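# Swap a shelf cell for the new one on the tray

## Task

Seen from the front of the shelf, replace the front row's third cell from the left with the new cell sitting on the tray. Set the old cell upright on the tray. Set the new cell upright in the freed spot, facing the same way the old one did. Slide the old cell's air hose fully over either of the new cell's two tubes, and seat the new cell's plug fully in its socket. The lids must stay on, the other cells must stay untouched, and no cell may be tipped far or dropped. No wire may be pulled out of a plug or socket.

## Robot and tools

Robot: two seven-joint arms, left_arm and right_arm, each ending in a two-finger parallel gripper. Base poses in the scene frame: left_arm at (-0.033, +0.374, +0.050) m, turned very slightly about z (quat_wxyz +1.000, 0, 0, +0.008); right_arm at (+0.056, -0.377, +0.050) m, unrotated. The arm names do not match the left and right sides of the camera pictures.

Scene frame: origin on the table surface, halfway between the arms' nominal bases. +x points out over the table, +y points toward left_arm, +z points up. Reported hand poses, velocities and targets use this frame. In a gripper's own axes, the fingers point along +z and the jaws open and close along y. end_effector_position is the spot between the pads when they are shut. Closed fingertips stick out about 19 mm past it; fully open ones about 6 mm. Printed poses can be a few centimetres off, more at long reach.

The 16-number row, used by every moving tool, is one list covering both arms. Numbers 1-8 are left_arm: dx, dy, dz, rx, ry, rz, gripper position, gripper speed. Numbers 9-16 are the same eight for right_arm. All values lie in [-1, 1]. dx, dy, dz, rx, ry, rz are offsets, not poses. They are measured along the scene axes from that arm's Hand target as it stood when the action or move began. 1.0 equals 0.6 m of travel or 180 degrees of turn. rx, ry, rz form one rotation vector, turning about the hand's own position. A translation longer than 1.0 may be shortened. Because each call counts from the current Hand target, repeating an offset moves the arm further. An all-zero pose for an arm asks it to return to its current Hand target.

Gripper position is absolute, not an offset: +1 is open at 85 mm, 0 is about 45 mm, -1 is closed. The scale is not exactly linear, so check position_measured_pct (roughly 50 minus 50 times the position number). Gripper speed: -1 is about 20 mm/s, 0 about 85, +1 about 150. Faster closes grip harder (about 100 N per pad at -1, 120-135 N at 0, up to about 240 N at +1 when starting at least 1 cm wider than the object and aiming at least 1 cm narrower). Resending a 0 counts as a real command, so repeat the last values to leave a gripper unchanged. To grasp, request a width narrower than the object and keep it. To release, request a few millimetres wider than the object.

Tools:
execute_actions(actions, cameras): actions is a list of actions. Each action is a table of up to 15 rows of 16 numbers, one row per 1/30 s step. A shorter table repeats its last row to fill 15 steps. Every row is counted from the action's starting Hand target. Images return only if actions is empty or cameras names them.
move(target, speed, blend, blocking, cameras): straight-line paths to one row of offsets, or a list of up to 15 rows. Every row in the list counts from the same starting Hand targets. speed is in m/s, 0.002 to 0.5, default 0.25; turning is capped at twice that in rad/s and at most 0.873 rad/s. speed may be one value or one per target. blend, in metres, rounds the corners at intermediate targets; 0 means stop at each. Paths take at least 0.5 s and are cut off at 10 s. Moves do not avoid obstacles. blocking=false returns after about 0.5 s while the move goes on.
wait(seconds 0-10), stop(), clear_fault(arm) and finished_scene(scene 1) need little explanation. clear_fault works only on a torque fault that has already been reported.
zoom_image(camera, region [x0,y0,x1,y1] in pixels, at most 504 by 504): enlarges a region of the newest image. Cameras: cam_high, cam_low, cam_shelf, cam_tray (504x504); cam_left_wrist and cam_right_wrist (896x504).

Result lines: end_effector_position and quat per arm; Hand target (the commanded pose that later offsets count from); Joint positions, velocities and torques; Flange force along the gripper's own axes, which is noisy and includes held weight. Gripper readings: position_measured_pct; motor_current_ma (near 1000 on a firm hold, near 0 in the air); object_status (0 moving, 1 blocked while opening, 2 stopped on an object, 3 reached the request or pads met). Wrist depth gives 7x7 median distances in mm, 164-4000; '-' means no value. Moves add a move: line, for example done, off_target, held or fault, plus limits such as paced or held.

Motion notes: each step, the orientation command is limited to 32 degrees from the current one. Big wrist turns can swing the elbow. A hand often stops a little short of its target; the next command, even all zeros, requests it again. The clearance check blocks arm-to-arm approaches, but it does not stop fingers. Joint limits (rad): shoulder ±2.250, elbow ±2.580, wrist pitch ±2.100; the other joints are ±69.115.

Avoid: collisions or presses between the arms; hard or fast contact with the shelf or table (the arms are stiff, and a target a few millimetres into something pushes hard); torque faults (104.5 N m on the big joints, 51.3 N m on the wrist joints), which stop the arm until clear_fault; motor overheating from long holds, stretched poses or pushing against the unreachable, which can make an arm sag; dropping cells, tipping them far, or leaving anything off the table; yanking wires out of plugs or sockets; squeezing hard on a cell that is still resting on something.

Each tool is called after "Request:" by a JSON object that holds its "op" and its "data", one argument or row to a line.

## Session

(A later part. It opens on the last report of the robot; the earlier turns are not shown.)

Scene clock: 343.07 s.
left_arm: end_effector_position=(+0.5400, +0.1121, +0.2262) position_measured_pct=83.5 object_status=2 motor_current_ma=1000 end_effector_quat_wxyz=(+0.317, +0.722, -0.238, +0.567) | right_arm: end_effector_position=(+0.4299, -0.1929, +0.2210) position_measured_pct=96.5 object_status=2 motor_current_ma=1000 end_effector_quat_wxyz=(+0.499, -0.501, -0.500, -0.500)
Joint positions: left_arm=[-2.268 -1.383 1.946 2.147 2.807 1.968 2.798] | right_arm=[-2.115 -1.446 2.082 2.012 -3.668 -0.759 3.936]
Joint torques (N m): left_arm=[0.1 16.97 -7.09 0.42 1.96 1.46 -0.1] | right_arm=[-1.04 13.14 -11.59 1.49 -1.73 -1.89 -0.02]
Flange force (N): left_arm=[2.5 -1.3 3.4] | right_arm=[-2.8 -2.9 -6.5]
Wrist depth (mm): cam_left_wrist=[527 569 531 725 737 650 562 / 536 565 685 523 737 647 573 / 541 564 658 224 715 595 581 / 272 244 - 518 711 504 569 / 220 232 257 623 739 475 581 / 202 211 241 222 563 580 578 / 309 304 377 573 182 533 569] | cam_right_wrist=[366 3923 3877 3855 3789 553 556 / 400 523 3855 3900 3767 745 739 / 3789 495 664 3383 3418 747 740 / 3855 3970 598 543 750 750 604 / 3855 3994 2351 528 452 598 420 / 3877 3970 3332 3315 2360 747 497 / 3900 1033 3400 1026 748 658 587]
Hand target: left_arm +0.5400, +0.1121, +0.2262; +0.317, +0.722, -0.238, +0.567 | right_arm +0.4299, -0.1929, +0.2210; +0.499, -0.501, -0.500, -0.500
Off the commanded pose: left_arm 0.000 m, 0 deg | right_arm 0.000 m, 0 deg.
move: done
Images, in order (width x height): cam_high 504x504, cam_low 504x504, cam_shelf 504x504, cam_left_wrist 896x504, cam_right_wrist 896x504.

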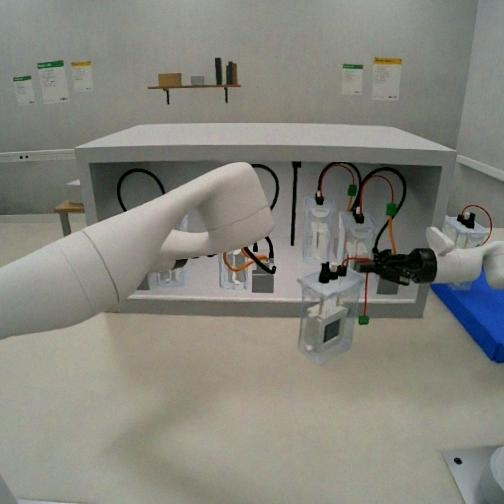

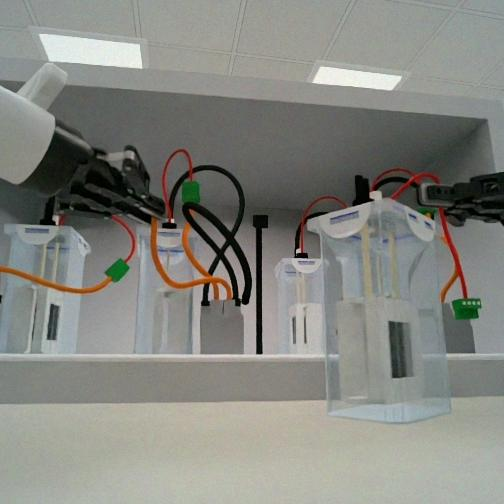

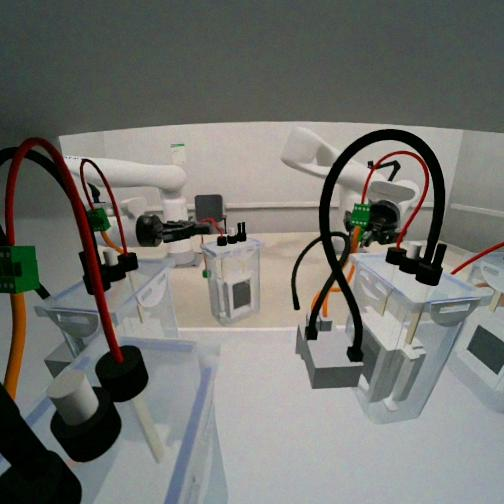

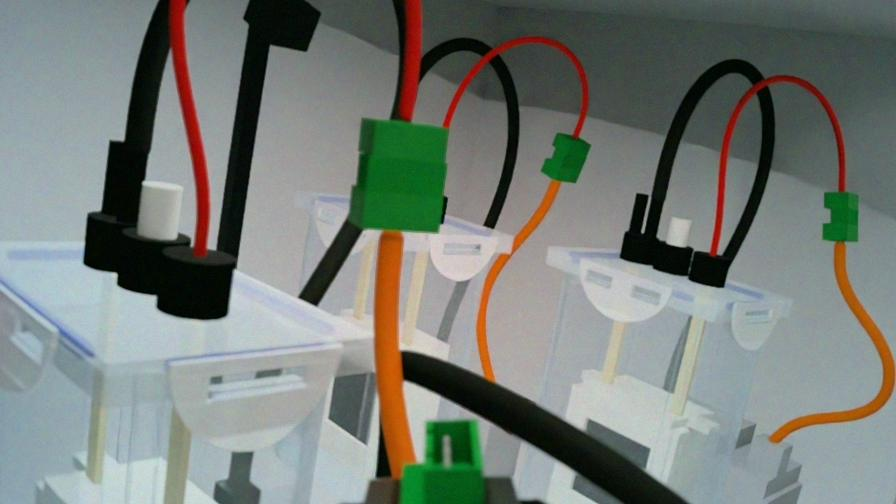

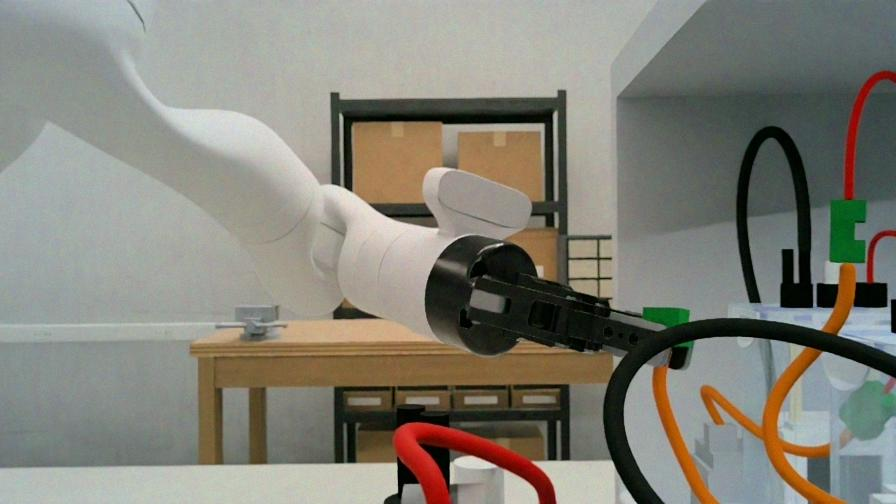

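Request:
{"op": "move", "data": {
  "target": [
    [0,0,0,0,0,0,-0.85,-1,0,0,-0.018,0,0,0,-0.96,-1],
    [0,0,0,0,0,0,-0.85,-1,0,0,-0.018,0,0,0,-0.4,-1],
    [0,0,0,0,0,0,-0.85,-1,0,-0.15,-0.018,0,0,0,-0.4,-1],
    [0,0,0,0,0,0,-0.85,-1,0.03,-0.35,-0.12,0,0,0,-0.2,-1]
  ],
  "speed": [0.03,0.03,0.06,0.15],
  "cameras": ["all"]
}}

Scene clock: 349.73 s.
left_arm: end_effector_position=(+0.5400, +0.1121, +0.2262) position_measured_pct=83.5 object_status=2 motor_current_ma=1000 end_effector_quat_wxyz=(+0.317, +0.722, -0.238, +0.567) | right_arm: end_effector_position=(+0.4479, -0.4029, +0.1490) position_measured_pct=60.2 object_status=0 motor_current_ma=0 end_effector_quat_wxyz=(+0.499, -0.501, -0.500, -0.500)
Joint positions: left_arm=[-2.268 -1.383 1.946 2.147 2.807 1.968 2.798] | right_arm=[-1.946 -1.506 2.283 1.494 -3.434 -1.402 3.855]
Joint torques (N m): left_arm=[0.12 16.95 -7.11 0.42 1.97 1.46 -0.09] | right_arm=[-0.78 17.41 -10.73 0.45 -2.41 -1.99 0.01]
Flange force (N): left_arm=[2.5 -1.4 3.3] | right_arm=[-0.3 -4.7 -0.7]
Wrist depth (mm): cam_left_wrist=[527 570 532 718 733 649 565 / 539 567 682 522 729 649 567 / 539 565 664 224 715 594 581 / 272 245 - 520 718 504 569 / 219 232 258 623 745 475 581 / 203 210 240 222 564 578 578 / 309 305 375 572 182 532 567] | cam_right_wrist=[708 603 - - 950 809 808 / 780 679 804 3565 953 951 947 / - - 808 711 954 637 626 / 935 - - 386 663 698 558 / 927 - 2560 366 606 634 582 / 921 1246 1094 1094 954 566 529 / 778 773 768 401 660 558 606]
Hand target: left_arm +0.5400, +0.1121, +0.2262; +0.317, +0.722, -0.238, +0.567 | right_arm +0.4479, -0.4029, +0.1490; +0.499, -0.501, -0.500, -0.500
Off the commanded pose: left_arm 0.000 m, 0 deg | right_arm 0.000 m, 0 deg.
move: done

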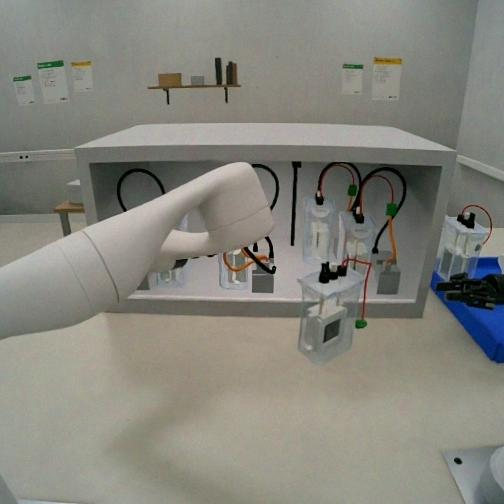

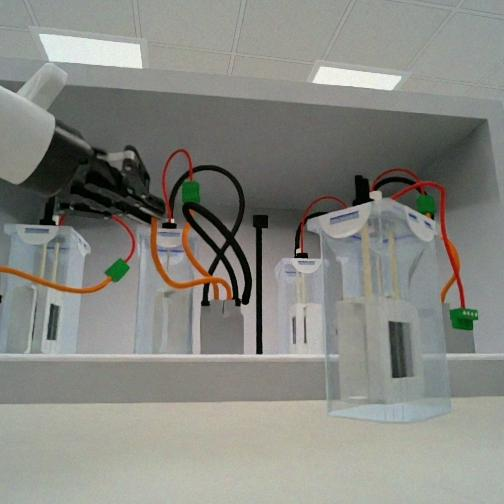

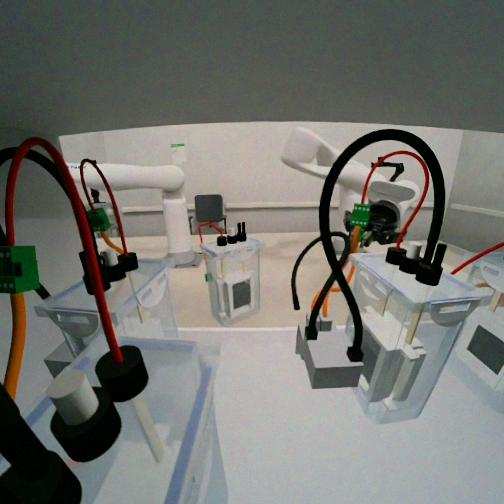

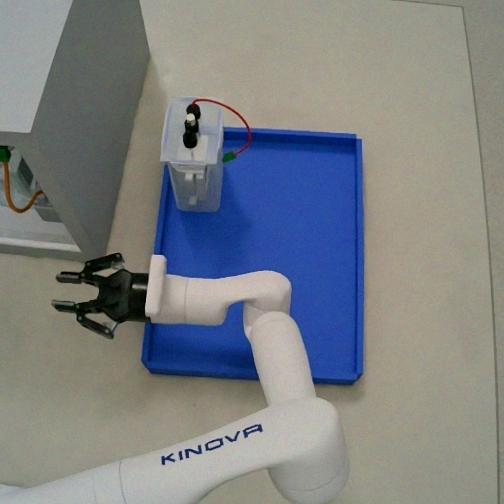

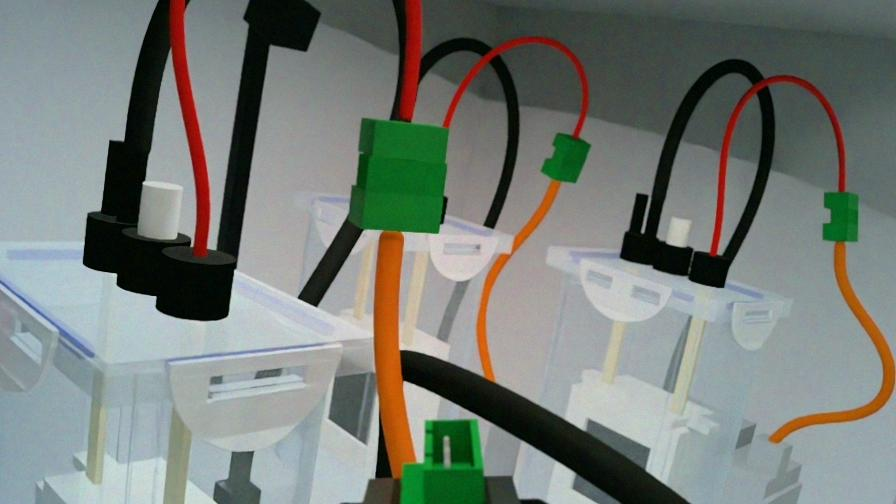

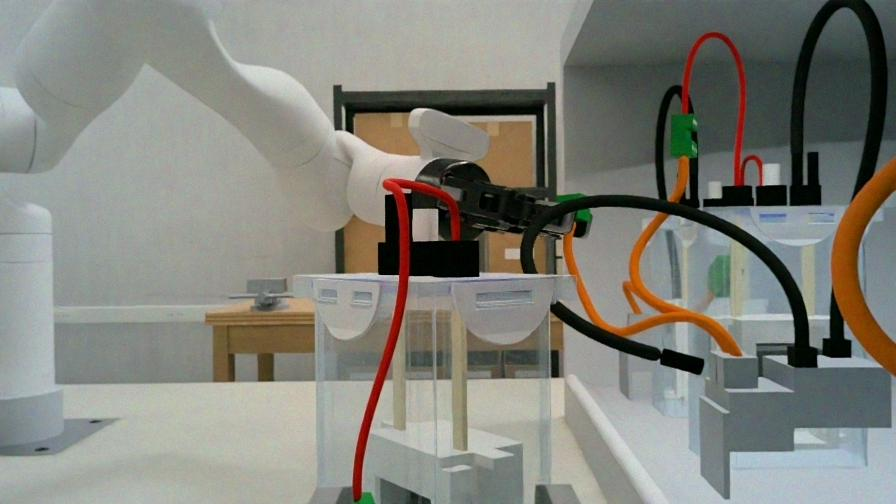

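Request:
{"op": "move", "data": {
  "target": [0,0,0,0,0,0,-0.85,-1,-0.063,0.05,-0.1,0,0,0,0.2,-1],
  "speed": 0.12,
  "cameras": ["cam_right_wrist","cam_low"]
}}

Request:
{"op": "zoom_image", "data": {
  "camera": "cam_right_wrist",
  "region": [300, 200, 600, 504]
}}

Scene clock: 351.27 s.
left_arm: end_effector_position=(+0.5400, +0.1121, +0.2262) position_measured_pct=83.5 object_status=2 motor_current_ma=1000 end_effector_quat_wxyz=(+0.317, +0.722, -0.238, +0.567) | right_arm: end_effector_position=(+0.4101, -0.3729, +0.0891) position_measured_pct=39.8 object_status=0 motor_current_ma=0 end_effector_quat_wxyz=(+0.499, -0.501, -0.500, -0.500)
Joint positions: left_arm=[-2.268 -1.383 1.946 2.147 2.807 1.968 2.798] | right_arm=[-1.92 -1.609 2.347 1.575 -3.367 -1.292 3.957]
Joint torques (N m): left_arm=[0.1 16.94 -7.09 0.41 1.98 1.45 -0.1] | right_arm=[-1.72 3.75 1.48 0.52 2.41 1.61 -0.15]
Flange force (N): left_arm=[2.6 -1.3 3.3] | right_arm=[39.2 1.1 -6.8]
Wrist depth (mm): cam_left_wrist=[528 571 530 723 727 648 562 / 535 565 685 524 730 648 571 / 537 567 664 224 716 594 579 / 273 245 - 518 711 503 570 / 220 233 258 623 745 475 579 / 203 210 240 222 567 577 578 / 309 304 377 572 182 531 568] | cam_right_wrist=[835 - 708 - - 925 918 / 866 - 809 412 566 926 602 / 864 - - 360 343 683 606 / 861 - - 3471 2987 559 577 / 863 - 2560 2531 377 844 502 / 836 900 811 329 359 598 522 / 564 560 558 411 368 478 376]
Hand target: left_arm +0.5400, +0.1121, +0.2262; +0.317, +0.722, -0.238, +0.567 | right_arm +0.4101, -0.3729, +0.0890; +0.499, -0.501, -0.500, -0.500
Off the commanded pose: left_arm 0.000 m, 0 deg | right_arm 0.000 m, 0 deg.
move: done
Images, in order (width x height): cam_low 504x504, cam_right_wrist 896x504.

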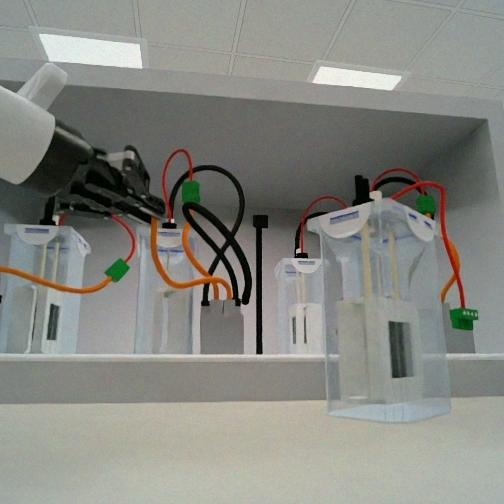

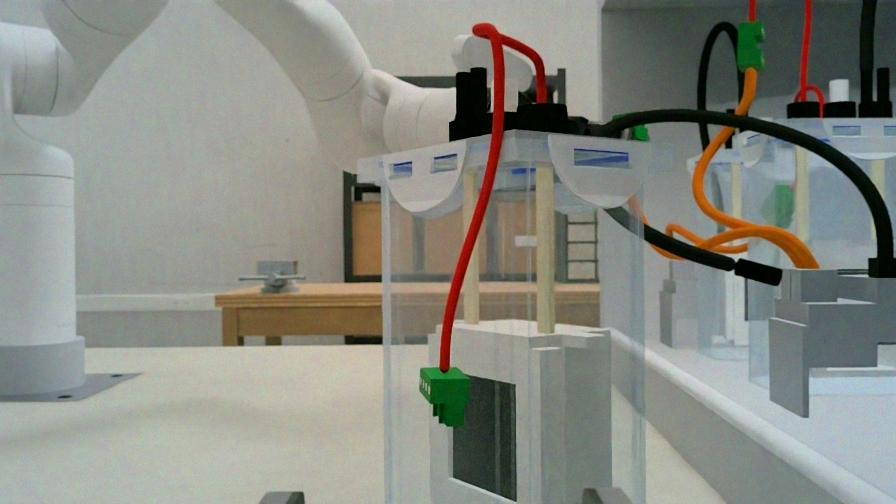

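Scaled by 1.658 from the camera's 896x504 image, which has a finer 1280x720 frame.

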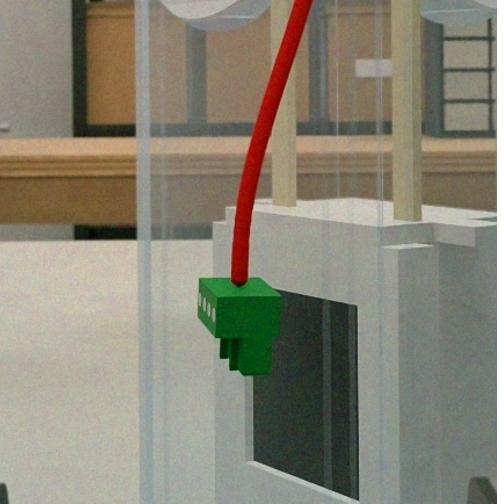

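Request:
{"op": "move", "data": {
  "target": [0,0,0,0,0,0,-0.85,-1,0,0,0.05,0,0,0,0.2,-1],
  "speed": 0.08,
  "cameras": ["cam_right_wrist","cam_tray"]
}}

Request:
{"op": "zoom_image", "data": {
  "camera": "cam_right_wrist",
  "region": [300, 200, 600, 504]
}}

Scene clock: 352.43 s.
left_arm: end_effector_position=(+0.5400, +0.1121, +0.2262) position_measured_pct=83.5 object_status=2 motor_current_ma=1000 end_effector_quat_wxyz=(+0.317, +0.722, -0.238, +0.567) | right_arm: end_effector_position=(+0.4101, -0.3729, +0.1190) position_measured_pct=39.8 object_status=3 motor_current_ma=0 end_effector_quat_wxyz=(+0.499, -0.501, -0.500, -0.500)
Joint positions: left_arm=[-2.268 -1.383 1.946 2.147 2.807 1.968 2.798] | right_arm=[-1.907 -1.55 2.322 1.628 -3.394 -1.283 3.933]
Joint torques (N m): left_arm=[0.12 16.99 -7.1 0.41 1.97 1.45 -0.1] | right_arm=[-0.75 15.94 -10.39 1.92 -2.22 -2.15 -0.02]
Flange force (N): left_arm=[2.5 -1.4 3.3] | right_arm=[-0.7 -4.7 -1.5]
Wrist depth (mm): cam_left_wrist=[525 571 532 726 728 649 560 / 534 564 684 525 725 652 573 / 539 565 661 224 713 595 580 / 272 245 - 518 714 503 568 / 220 233 258 623 742 474 580 / 202 211 240 222 564 578 578 / 310 304 376 573 182 535 571] | cam_right_wrist=[725 677 737 - - 920 915 / 857 - 738 743 955 925 921 / 896 - 3435 401 569 766 596 / 859 - - 361 334 684 607 / 860 - 2550 2531 2540 773 518 / 862 1059 949 847 387 714 512 / 669 662 662 376 365 545 502]
Hand target: left_arm +0.5400, +0.1121, +0.2262; +0.317, +0.722, -0.238, +0.567 | right_arm +0.4101, -0.3729, +0.1190; +0.499, -0.501, -0.500, -0.500
Off the commanded pose: left_arm 0.000 m, 0 deg | right_arm 0.000 m, 0 deg.
move: done
Images, in order (width x height): cam_tray 504x504, cam_right_wrist 896x504.

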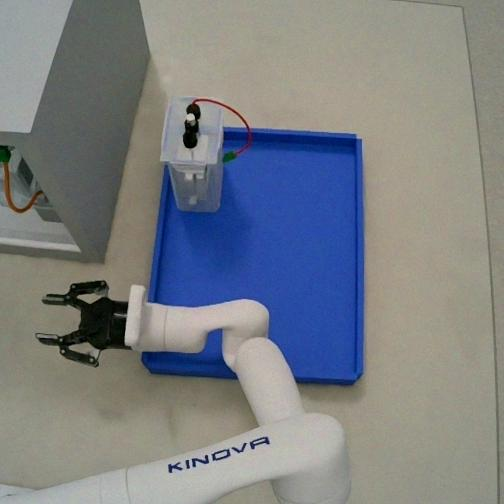

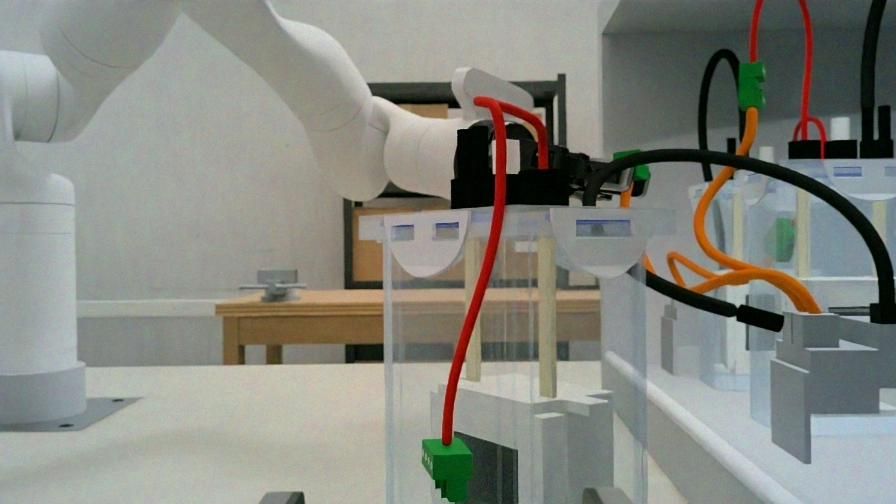

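Scaled by 1.658 from the camera's 896x504 image, which has a finer 1280x720 frame.

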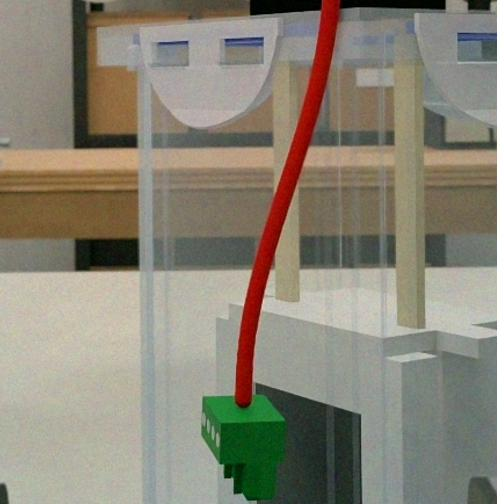

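Request:
{"op": "move", "data": {
  "target": [0,0,0,0,0,0,-0.85,-1,0.0282,0.1932,0.0025,-0.0829,-0.0102,0.0773,-0.4,-1],
  "speed": 0.1,
  "cameras": ["cam_right_wrist","cam_low","cam_high"]
}}

Request:
{"op": "zoom_image", "data": {
  "camera": "cam_right_wrist",
  "region": [300, 300, 600, 504]
}}

Scene clock: 361.73 s.
left_arm: end_effector_position=(+0.5400, +0.1121, +0.2262) position_measured_pct=83.5 object_status=2 motor_current_ma=1000 end_effector_quat_wxyz=(+0.317, +0.722, -0.238, +0.567) | right_arm: end_effector_position=(+0.4270, -0.2569, +0.1206) position_measured_pct=69.7 object_status=3 motor_current_ma=0 end_effector_quat_wxyz=(-0.479, +0.489, +0.625, +0.375)
Joint positions: left_arm=[-2.268 -1.383 1.946 2.147 2.807 1.968 2.798] | right_arm=[-2.237 -1.377 2.268 1.713 -3.36 -1.065 3.813]
Joint torques (N m): left_arm=[0.11 16.97 -7.09 0.41 1.96 1.43 -0.12] | right_arm=[-0.85 16.05 -10.75 0.54 -2.17 -1.79 -0.02]
Flange force (N): left_arm=[2.5 -1.4 3.3] | right_arm=[-1.8 -3.4 -2.1]
Wrist depth (mm): cam_left_wrist=[527 571 529 726 729 647 561 / 536 565 683 525 731 649 571 / 542 566 660 224 718 592 580 / 273 245 - 518 714 505 571 / 220 232 257 623 745 473 583 / 202 211 240 222 565 581 579 / 309 305 377 572 183 534 568] | cam_right_wrist=[- 803 - - 255 371 434 / - 813 - 245 211 209 213 / 1210 842 1190 235 181 191 199 / 826 818 774 766 718 709 586 / 609 606 604 603 292 596 536 / 496 495 473 452 252 245 452 / 406 418 418 388 244 248 399]
Hand target: left_arm +0.5400, +0.1121, +0.2262; +0.317, +0.722, -0.238, +0.567 | right_arm +0.4270, -0.2569, +0.1205; -0.479, +0.489, +0.625, +0.375
Off the commanded pose: left_arm 0.000 m, 0 deg | right_arm 0.000 m, 0 deg.
move: done
Images, in order (width x height): cam_high 504x504, cam_low 504x504, cam_right_wrist 896x504.

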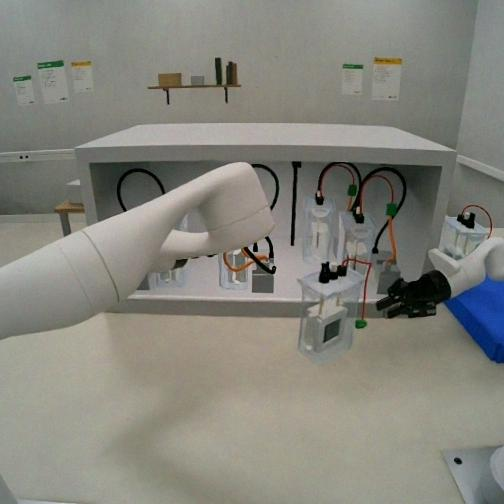

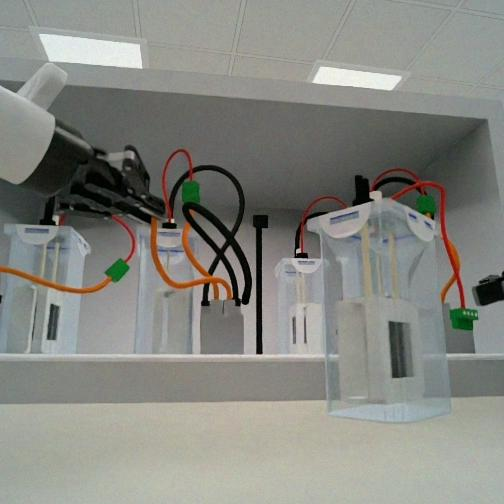

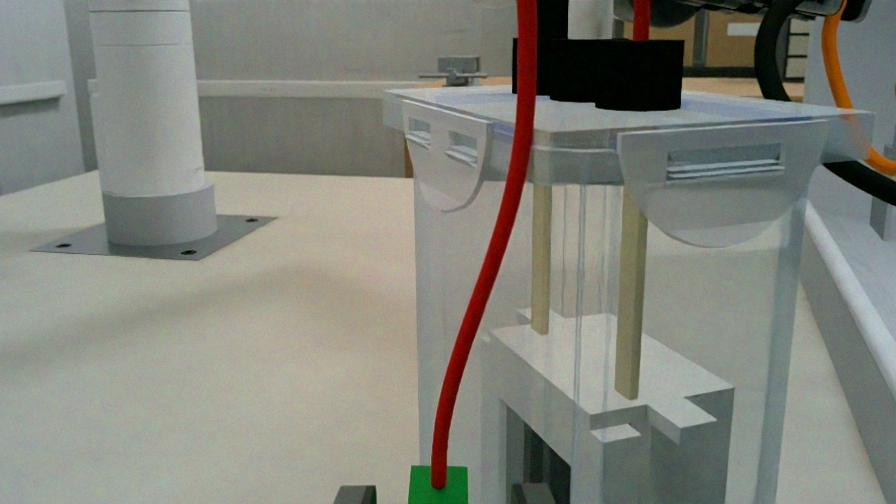

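Scaled by 1.680 from the camera's 896x504 image, which has a finer 1280x720 frame.

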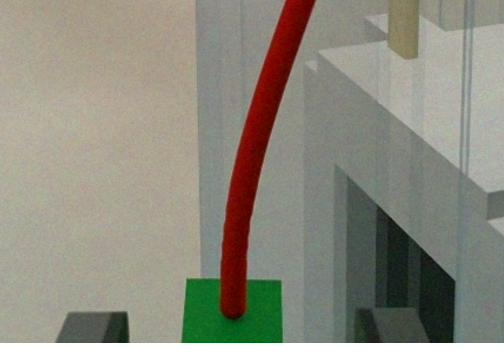

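Request:
{"op": "move", "data": {
  "target": [0,0,0,0,0,0,-0.85,-1,-0.0293,0.1092,-0.0325,0,0,0,-0.4,-1],
  "speed": 0.04,
  "cameras": ["cam_right_wrist","cam_low"]
}}

Request:
{"op": "zoom_image", "data": {
  "camera": "cam_right_wrist",
  "region": [300, 300, 600, 504]
}}

Request:
{"op": "zoom_image", "data": {
  "camera": "cam_low",
  "region": [404, 260, 504, 350]
}}

Scene clock: 364.63 s.
left_arm: end_effector_position=(+0.5400, +0.1121, +0.2262) position_measured_pct=83.5 object_status=2 motor_current_ma=1000 end_effector_quat_wxyz=(+0.317, +0.722, -0.238, +0.567) | right_arm: end_effector_position=(+0.4095, -0.1914, +0.1010) position_measured_pct=69.7 object_status=3 motor_current_ma=0 end_effector_quat_wxyz=(-0.479, +0.489, +0.625, +0.375)
Joint positions: left_arm=[-2.268 -1.383 1.946 2.147 2.807 1.968 2.798] | right_arm=[-2.315 -1.434 2.25 1.82 -3.383 -0.859 3.835]
Joint torques (N m): left_arm=[0.11 16.96 -7.1 0.45 1.97 1.46 -0.09] | right_arm=[-2.31 14.49 -12.28 0.25 -2.64 -0.72 -0.03]
Flange force (N): left_arm=[2.5 -1.4 3.4] | right_arm=[-2.2 -8.8 -7.7]
Wrist depth (mm): cam_left_wrist=[526 571 533 720 729 646 562 / 535 567 686 526 725 651 572 / 540 564 663 224 709 594 580 / 273 245 - 519 710 505 568 / 220 232 258 619 747 474 580 / 203 210 240 222 563 577 578 / 308 305 375 573 182 532 568] | cam_right_wrist=[724 - - 198 - - - / 753 770 - - - - - / 907 896 1076 889 212 - - / 753 748 704 699 695 - - / 553 551 547 577 517 514 513 / 452 451 449 428 209 184 200 / 383 368 381 366 209 171 172]
Hand target: left_arm +0.5400, +0.1121, +0.2262; +0.317, +0.722, -0.238, +0.567 | right_arm +0.4095, -0.1914, +0.1010; -0.479, +0.489, +0.625, +0.375
Off the commanded pose: left_arm 0.000 m, 0 deg | right_arm 0.000 m, 0 deg.
move: done
Images, in order (width x height): cam_low 504x504, cam_right_wrist 896x504.

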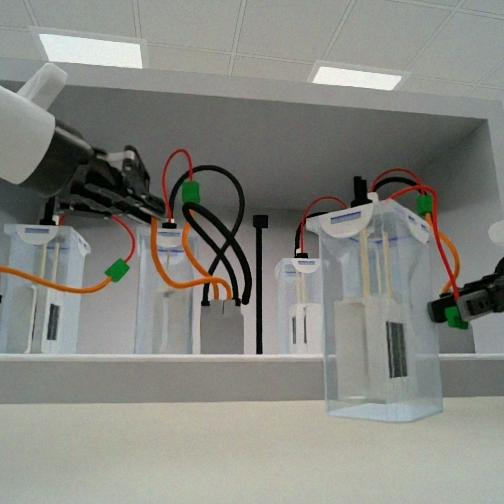

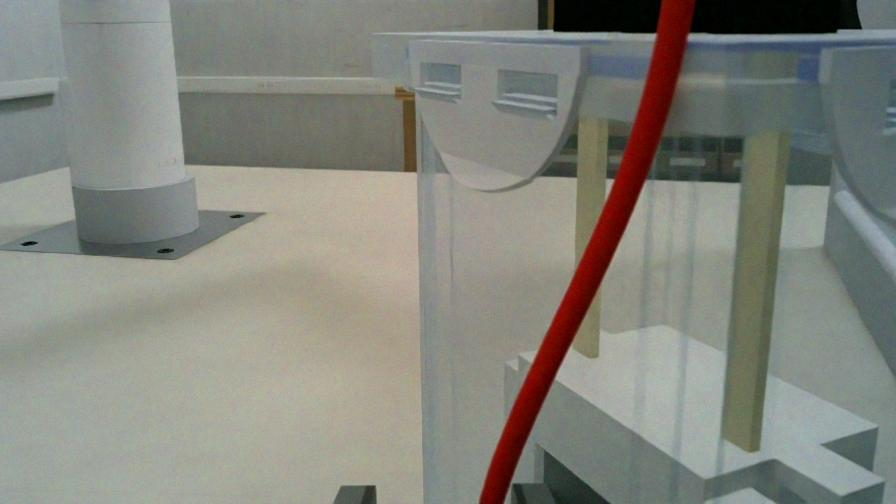

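Scaled by 1.680 from the camera's 896x504 image, which has a finer 1280x720 frame.

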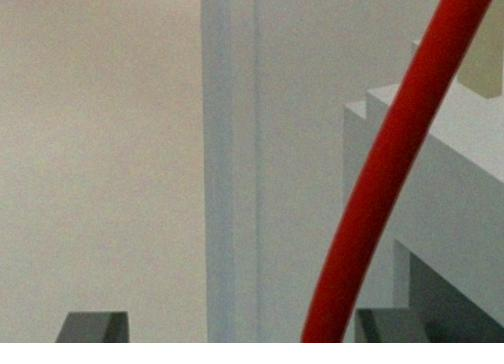

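Scaled by 5.040 from the camera's 504x504 image, which has a finer 720x720 frame.

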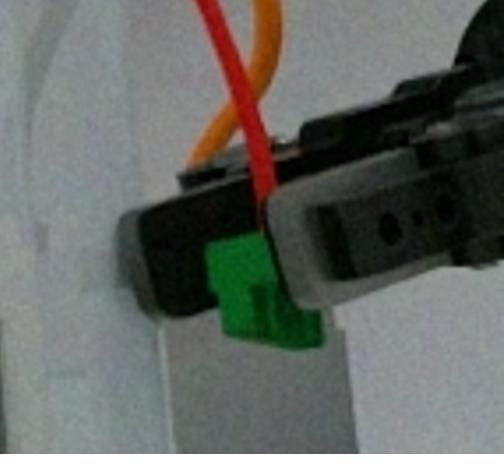

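Request:
{"op": "move", "data": {
  "target": [0,0,0,0,0,0,-0.85,-1,-0.0075,-0.007,0.0,0,0,0,-0.4,-1],
  "speed": 0.02,
  "cameras": ["cam_right_wrist","cam_low","cam_shelf","cam_high"]
}}

Request:
{"op": "zoom_image", "data": {
  "camera": "cam_low",
  "region": [404, 260, 504, 350]
}}

Request:
{"op": "zoom_image", "data": {
  "camera": "cam_shelf",
  "region": [160, 220, 280, 340]
}}

Request:
{"op": "zoom_image", "data": {
  "camera": "cam_high",
  "region": [290, 240, 430, 370]
}}

Scene clock: 366.00 s.
left_arm: end_effector_position=(+0.5400, +0.1121, +0.2262) position_measured_pct=83.5 object_status=2 motor_current_ma=1000 end_effector_quat_wxyz=(+0.317, +0.722, -0.238, +0.567) | right_arm: end_effector_position=(+0.4049, -0.1956, +0.1010) position_measured_pct=69.7 object_status=3 motor_current_ma=0 end_effector_quat_wxyz=(-0.479, +0.489, +0.625, +0.375)
Joint positions: left_arm=[-2.268 -1.383 1.946 2.147 2.807 1.968 2.798] | right_arm=[-2.303 -1.432 2.254 1.832 -3.379 -0.86 3.84]
Joint torques (N m): left_arm=[0.11 16.97 -7.09 0.41 1.98 1.46 -0.08] | right_arm=[-0.68 14.97 -10.91 1.48 -1.89 -1.87 -0.02]
Flange force (N): left_arm=[2.5 -1.4 3.3] | right_arm=[-2.2 -3.5 -2.5]
Wrist depth (mm): cam_left_wrist=[528 572 531 728 729 647 562 / 539 567 687 527 738 644 571 / 539 565 664 224 718 595 580 / 273 245 - 523 714 505 571 / 220 232 258 622 743 473 577 / 203 210 240 222 565 578 577 / 309 304 376 572 182 533 570] | cam_right_wrist=[3970 758 - 207 - - - / 745 766 - 177 - - - / 907 796 1082 - - - - / 756 749 753 697 694 645 - / 553 549 548 545 544 543 513 / 453 450 448 428 216 192 191 / 383 368 380 367 223 175 171]
Hand target: left_arm +0.5400, +0.1121, +0.2262; +0.317, +0.722, -0.238, +0.567 | right_arm +0.4049, -0.1956, +0.1010; -0.479, +0.489, +0.625, +0.375
Off the commanded pose: left_arm 0.000 m, 0 deg | right_arm 0.000 m, 0 deg.
move: done
Images, in order (width x height): cam_high 504x504, cam_low 504x504, cam_shelf 504x504, cam_right_wrist 896x504.

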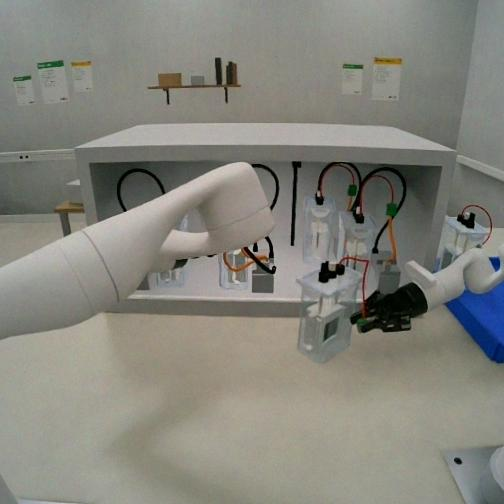

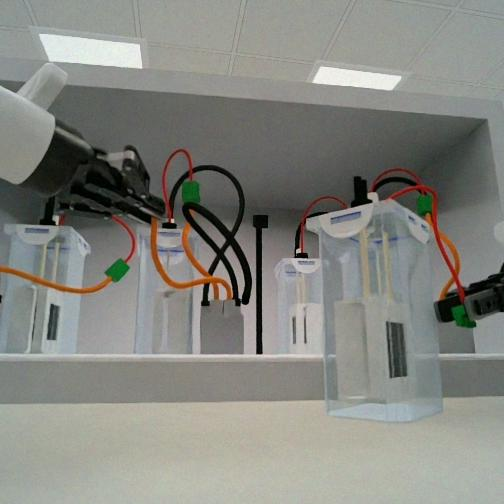

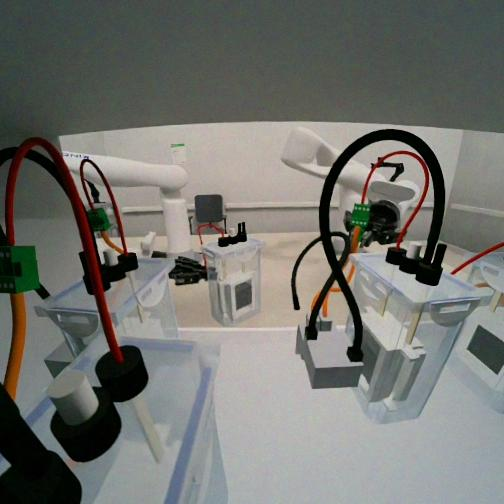

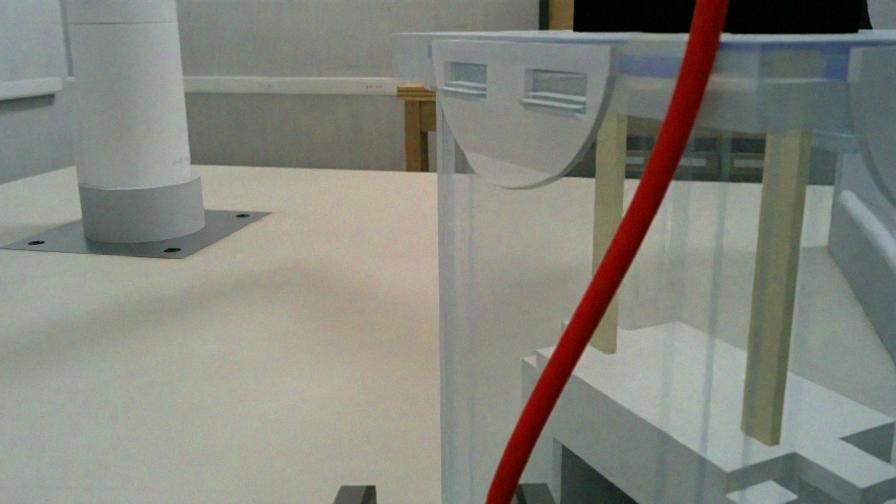

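Scaled by 5.040 from the camera's 504x504 image, which has a finer 720x720 frame.

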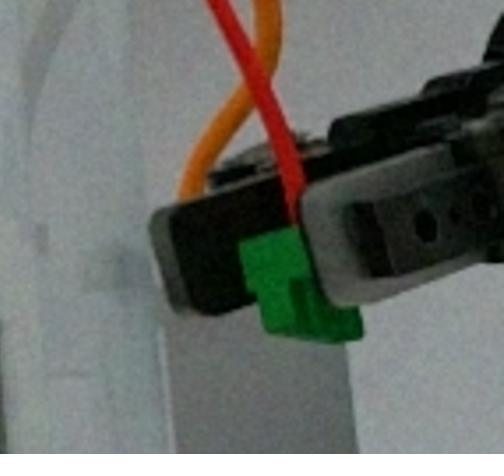

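Scaled by 4.200 from the camera's 504x504 image, which has a finer 720x720 frame.

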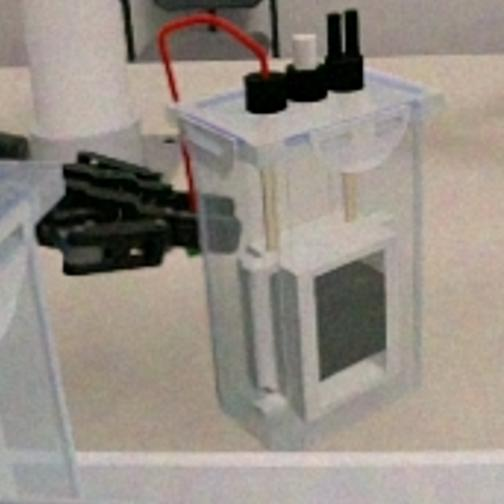

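Scaled by 3.600 from the camera's 504x504 image, which has a finer 720x720 frame.

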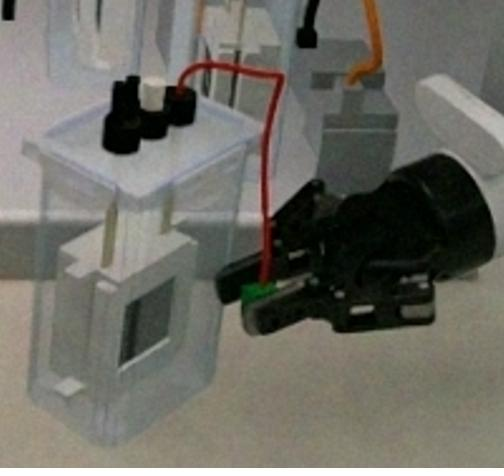

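Request:
{"op": "move", "data": {
  "target": [0,0,0,0,0,0,-0.85,-1,0,0,0,0,0,0,-0.85,-1],
  "speed": 0.02,
  "cameras": ["cam_right_wrist","cam_low","cam_high"]
}}

Request:
{"op": "zoom_image", "data": {
  "camera": "cam_low",
  "region": [404, 260, 504, 350]
}}

Request:
{"op": "zoom_image", "data": {
  "camera": "cam_high",
  "region": [330, 280, 420, 350]
}}

Scene clock: 367.60 s.
left_arm: end_effector_position=(+0.5400, +0.1121, +0.2262) position_measured_pct=83.5 object_status=2 motor_current_ma=1000 end_effector_quat_wxyz=(+0.317, +0.722, -0.238, +0.567) | right_arm: end_effector_position=(+0.4049, -0.1956, +0.1010) position_measured_pct=83.1 object_status=0 motor_current_ma=1000 end_effector_quat_wxyz=(-0.479, +0.489, +0.625, +0.375)
Joint positions: left_arm=[-2.268 -1.383 1.946 2.147 2.807 1.968 2.798] | right_arm=[-2.303 -1.432 2.254 1.832 -3.379 -0.86 3.84]
Joint torques (N m): left_arm=[0.13 16.97 -7.08 0.41 1.97 1.41 -0.08] | right_arm=[-0.72 14.91 -10.89 1.46 -1.91 -1.87 -0.01]
Flange force (N): left_arm=[2.5 -1.4 3.1] | right_arm=[-2.1 -3.6 -2.6]
Wrist depth (mm): cam_left_wrist=[529 572 534 729 733 649 561 / 537 567 689 525 729 646 569 / 540 565 664 224 718 595 579 / 272 245 - 518 717 504 571 / 220 232 258 624 748 474 582 / 202 210 240 222 564 579 578 / 309 304 376 571 182 535 567] | cam_right_wrist=[3947 759 - 207 - - - / 748 762 - 177 - - - / 906 798 1071 177 - - - / 754 747 753 751 696 644 - / 553 551 547 547 544 514 539 / 451 450 449 428 215 192 191 / 383 368 381 366 209 175 170]
Hand target: left_arm +0.5400, +0.1121, +0.2262; +0.317, +0.722, -0.238, +0.567 | right_arm +0.4049, -0.1956, +0.1010; -0.479, +0.489, +0.625, +0.375
Off the commanded pose: left_arm 0.000 m, 0 deg | right_arm 0.000 m, 0 deg.
move: done
Images, in order (width x height): cam_high 504x504, cam_low 504x504, cam_right_wrist 896x504.

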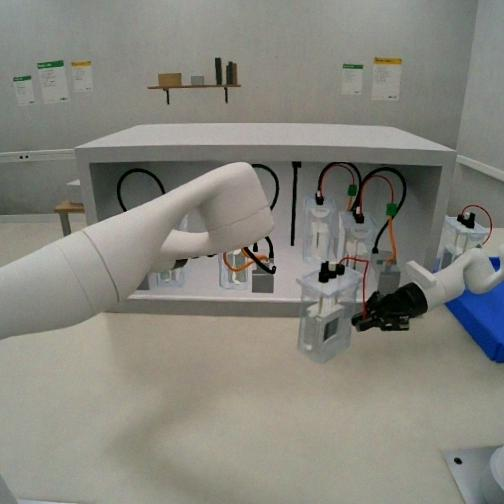

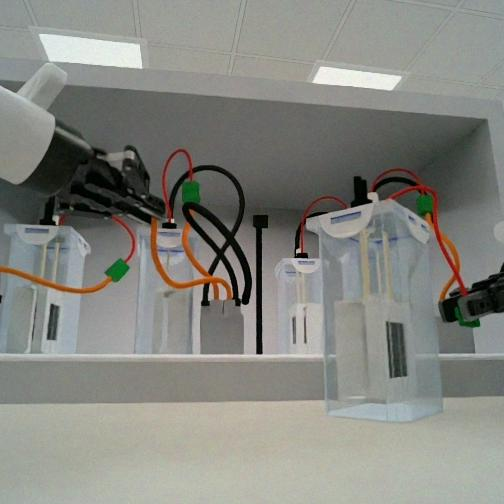

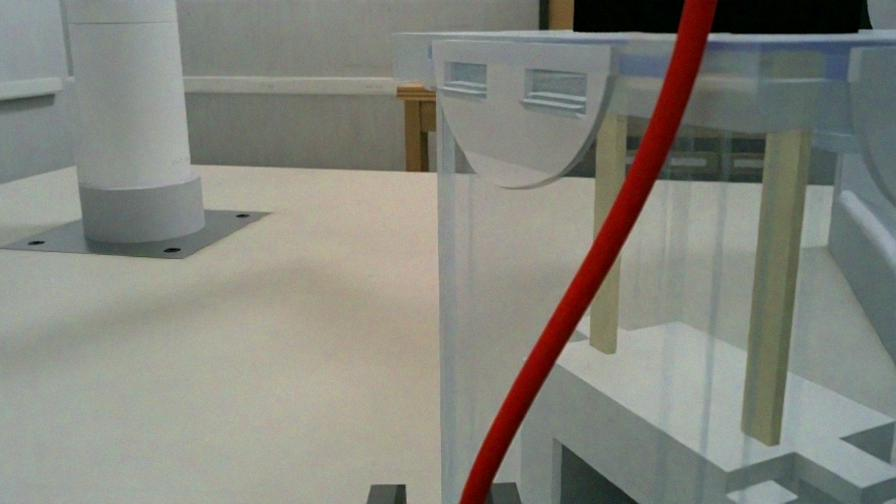

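Scaled by 5.040 from the camera's 504x504 image, which has a finer 720x720 frame.

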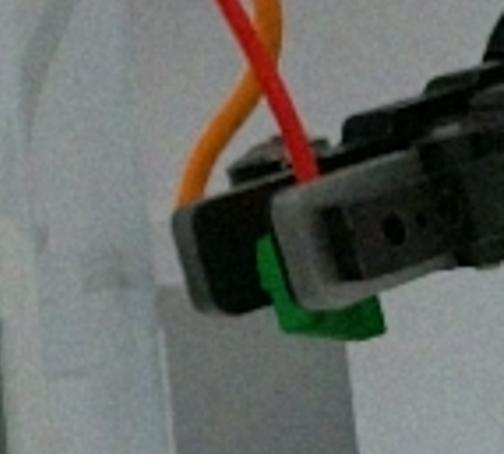

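Scaled by 5.600 from the camera's 504x504 image, which has a finer 720x720 frame.

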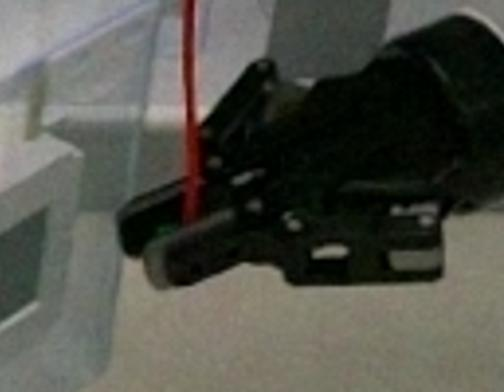

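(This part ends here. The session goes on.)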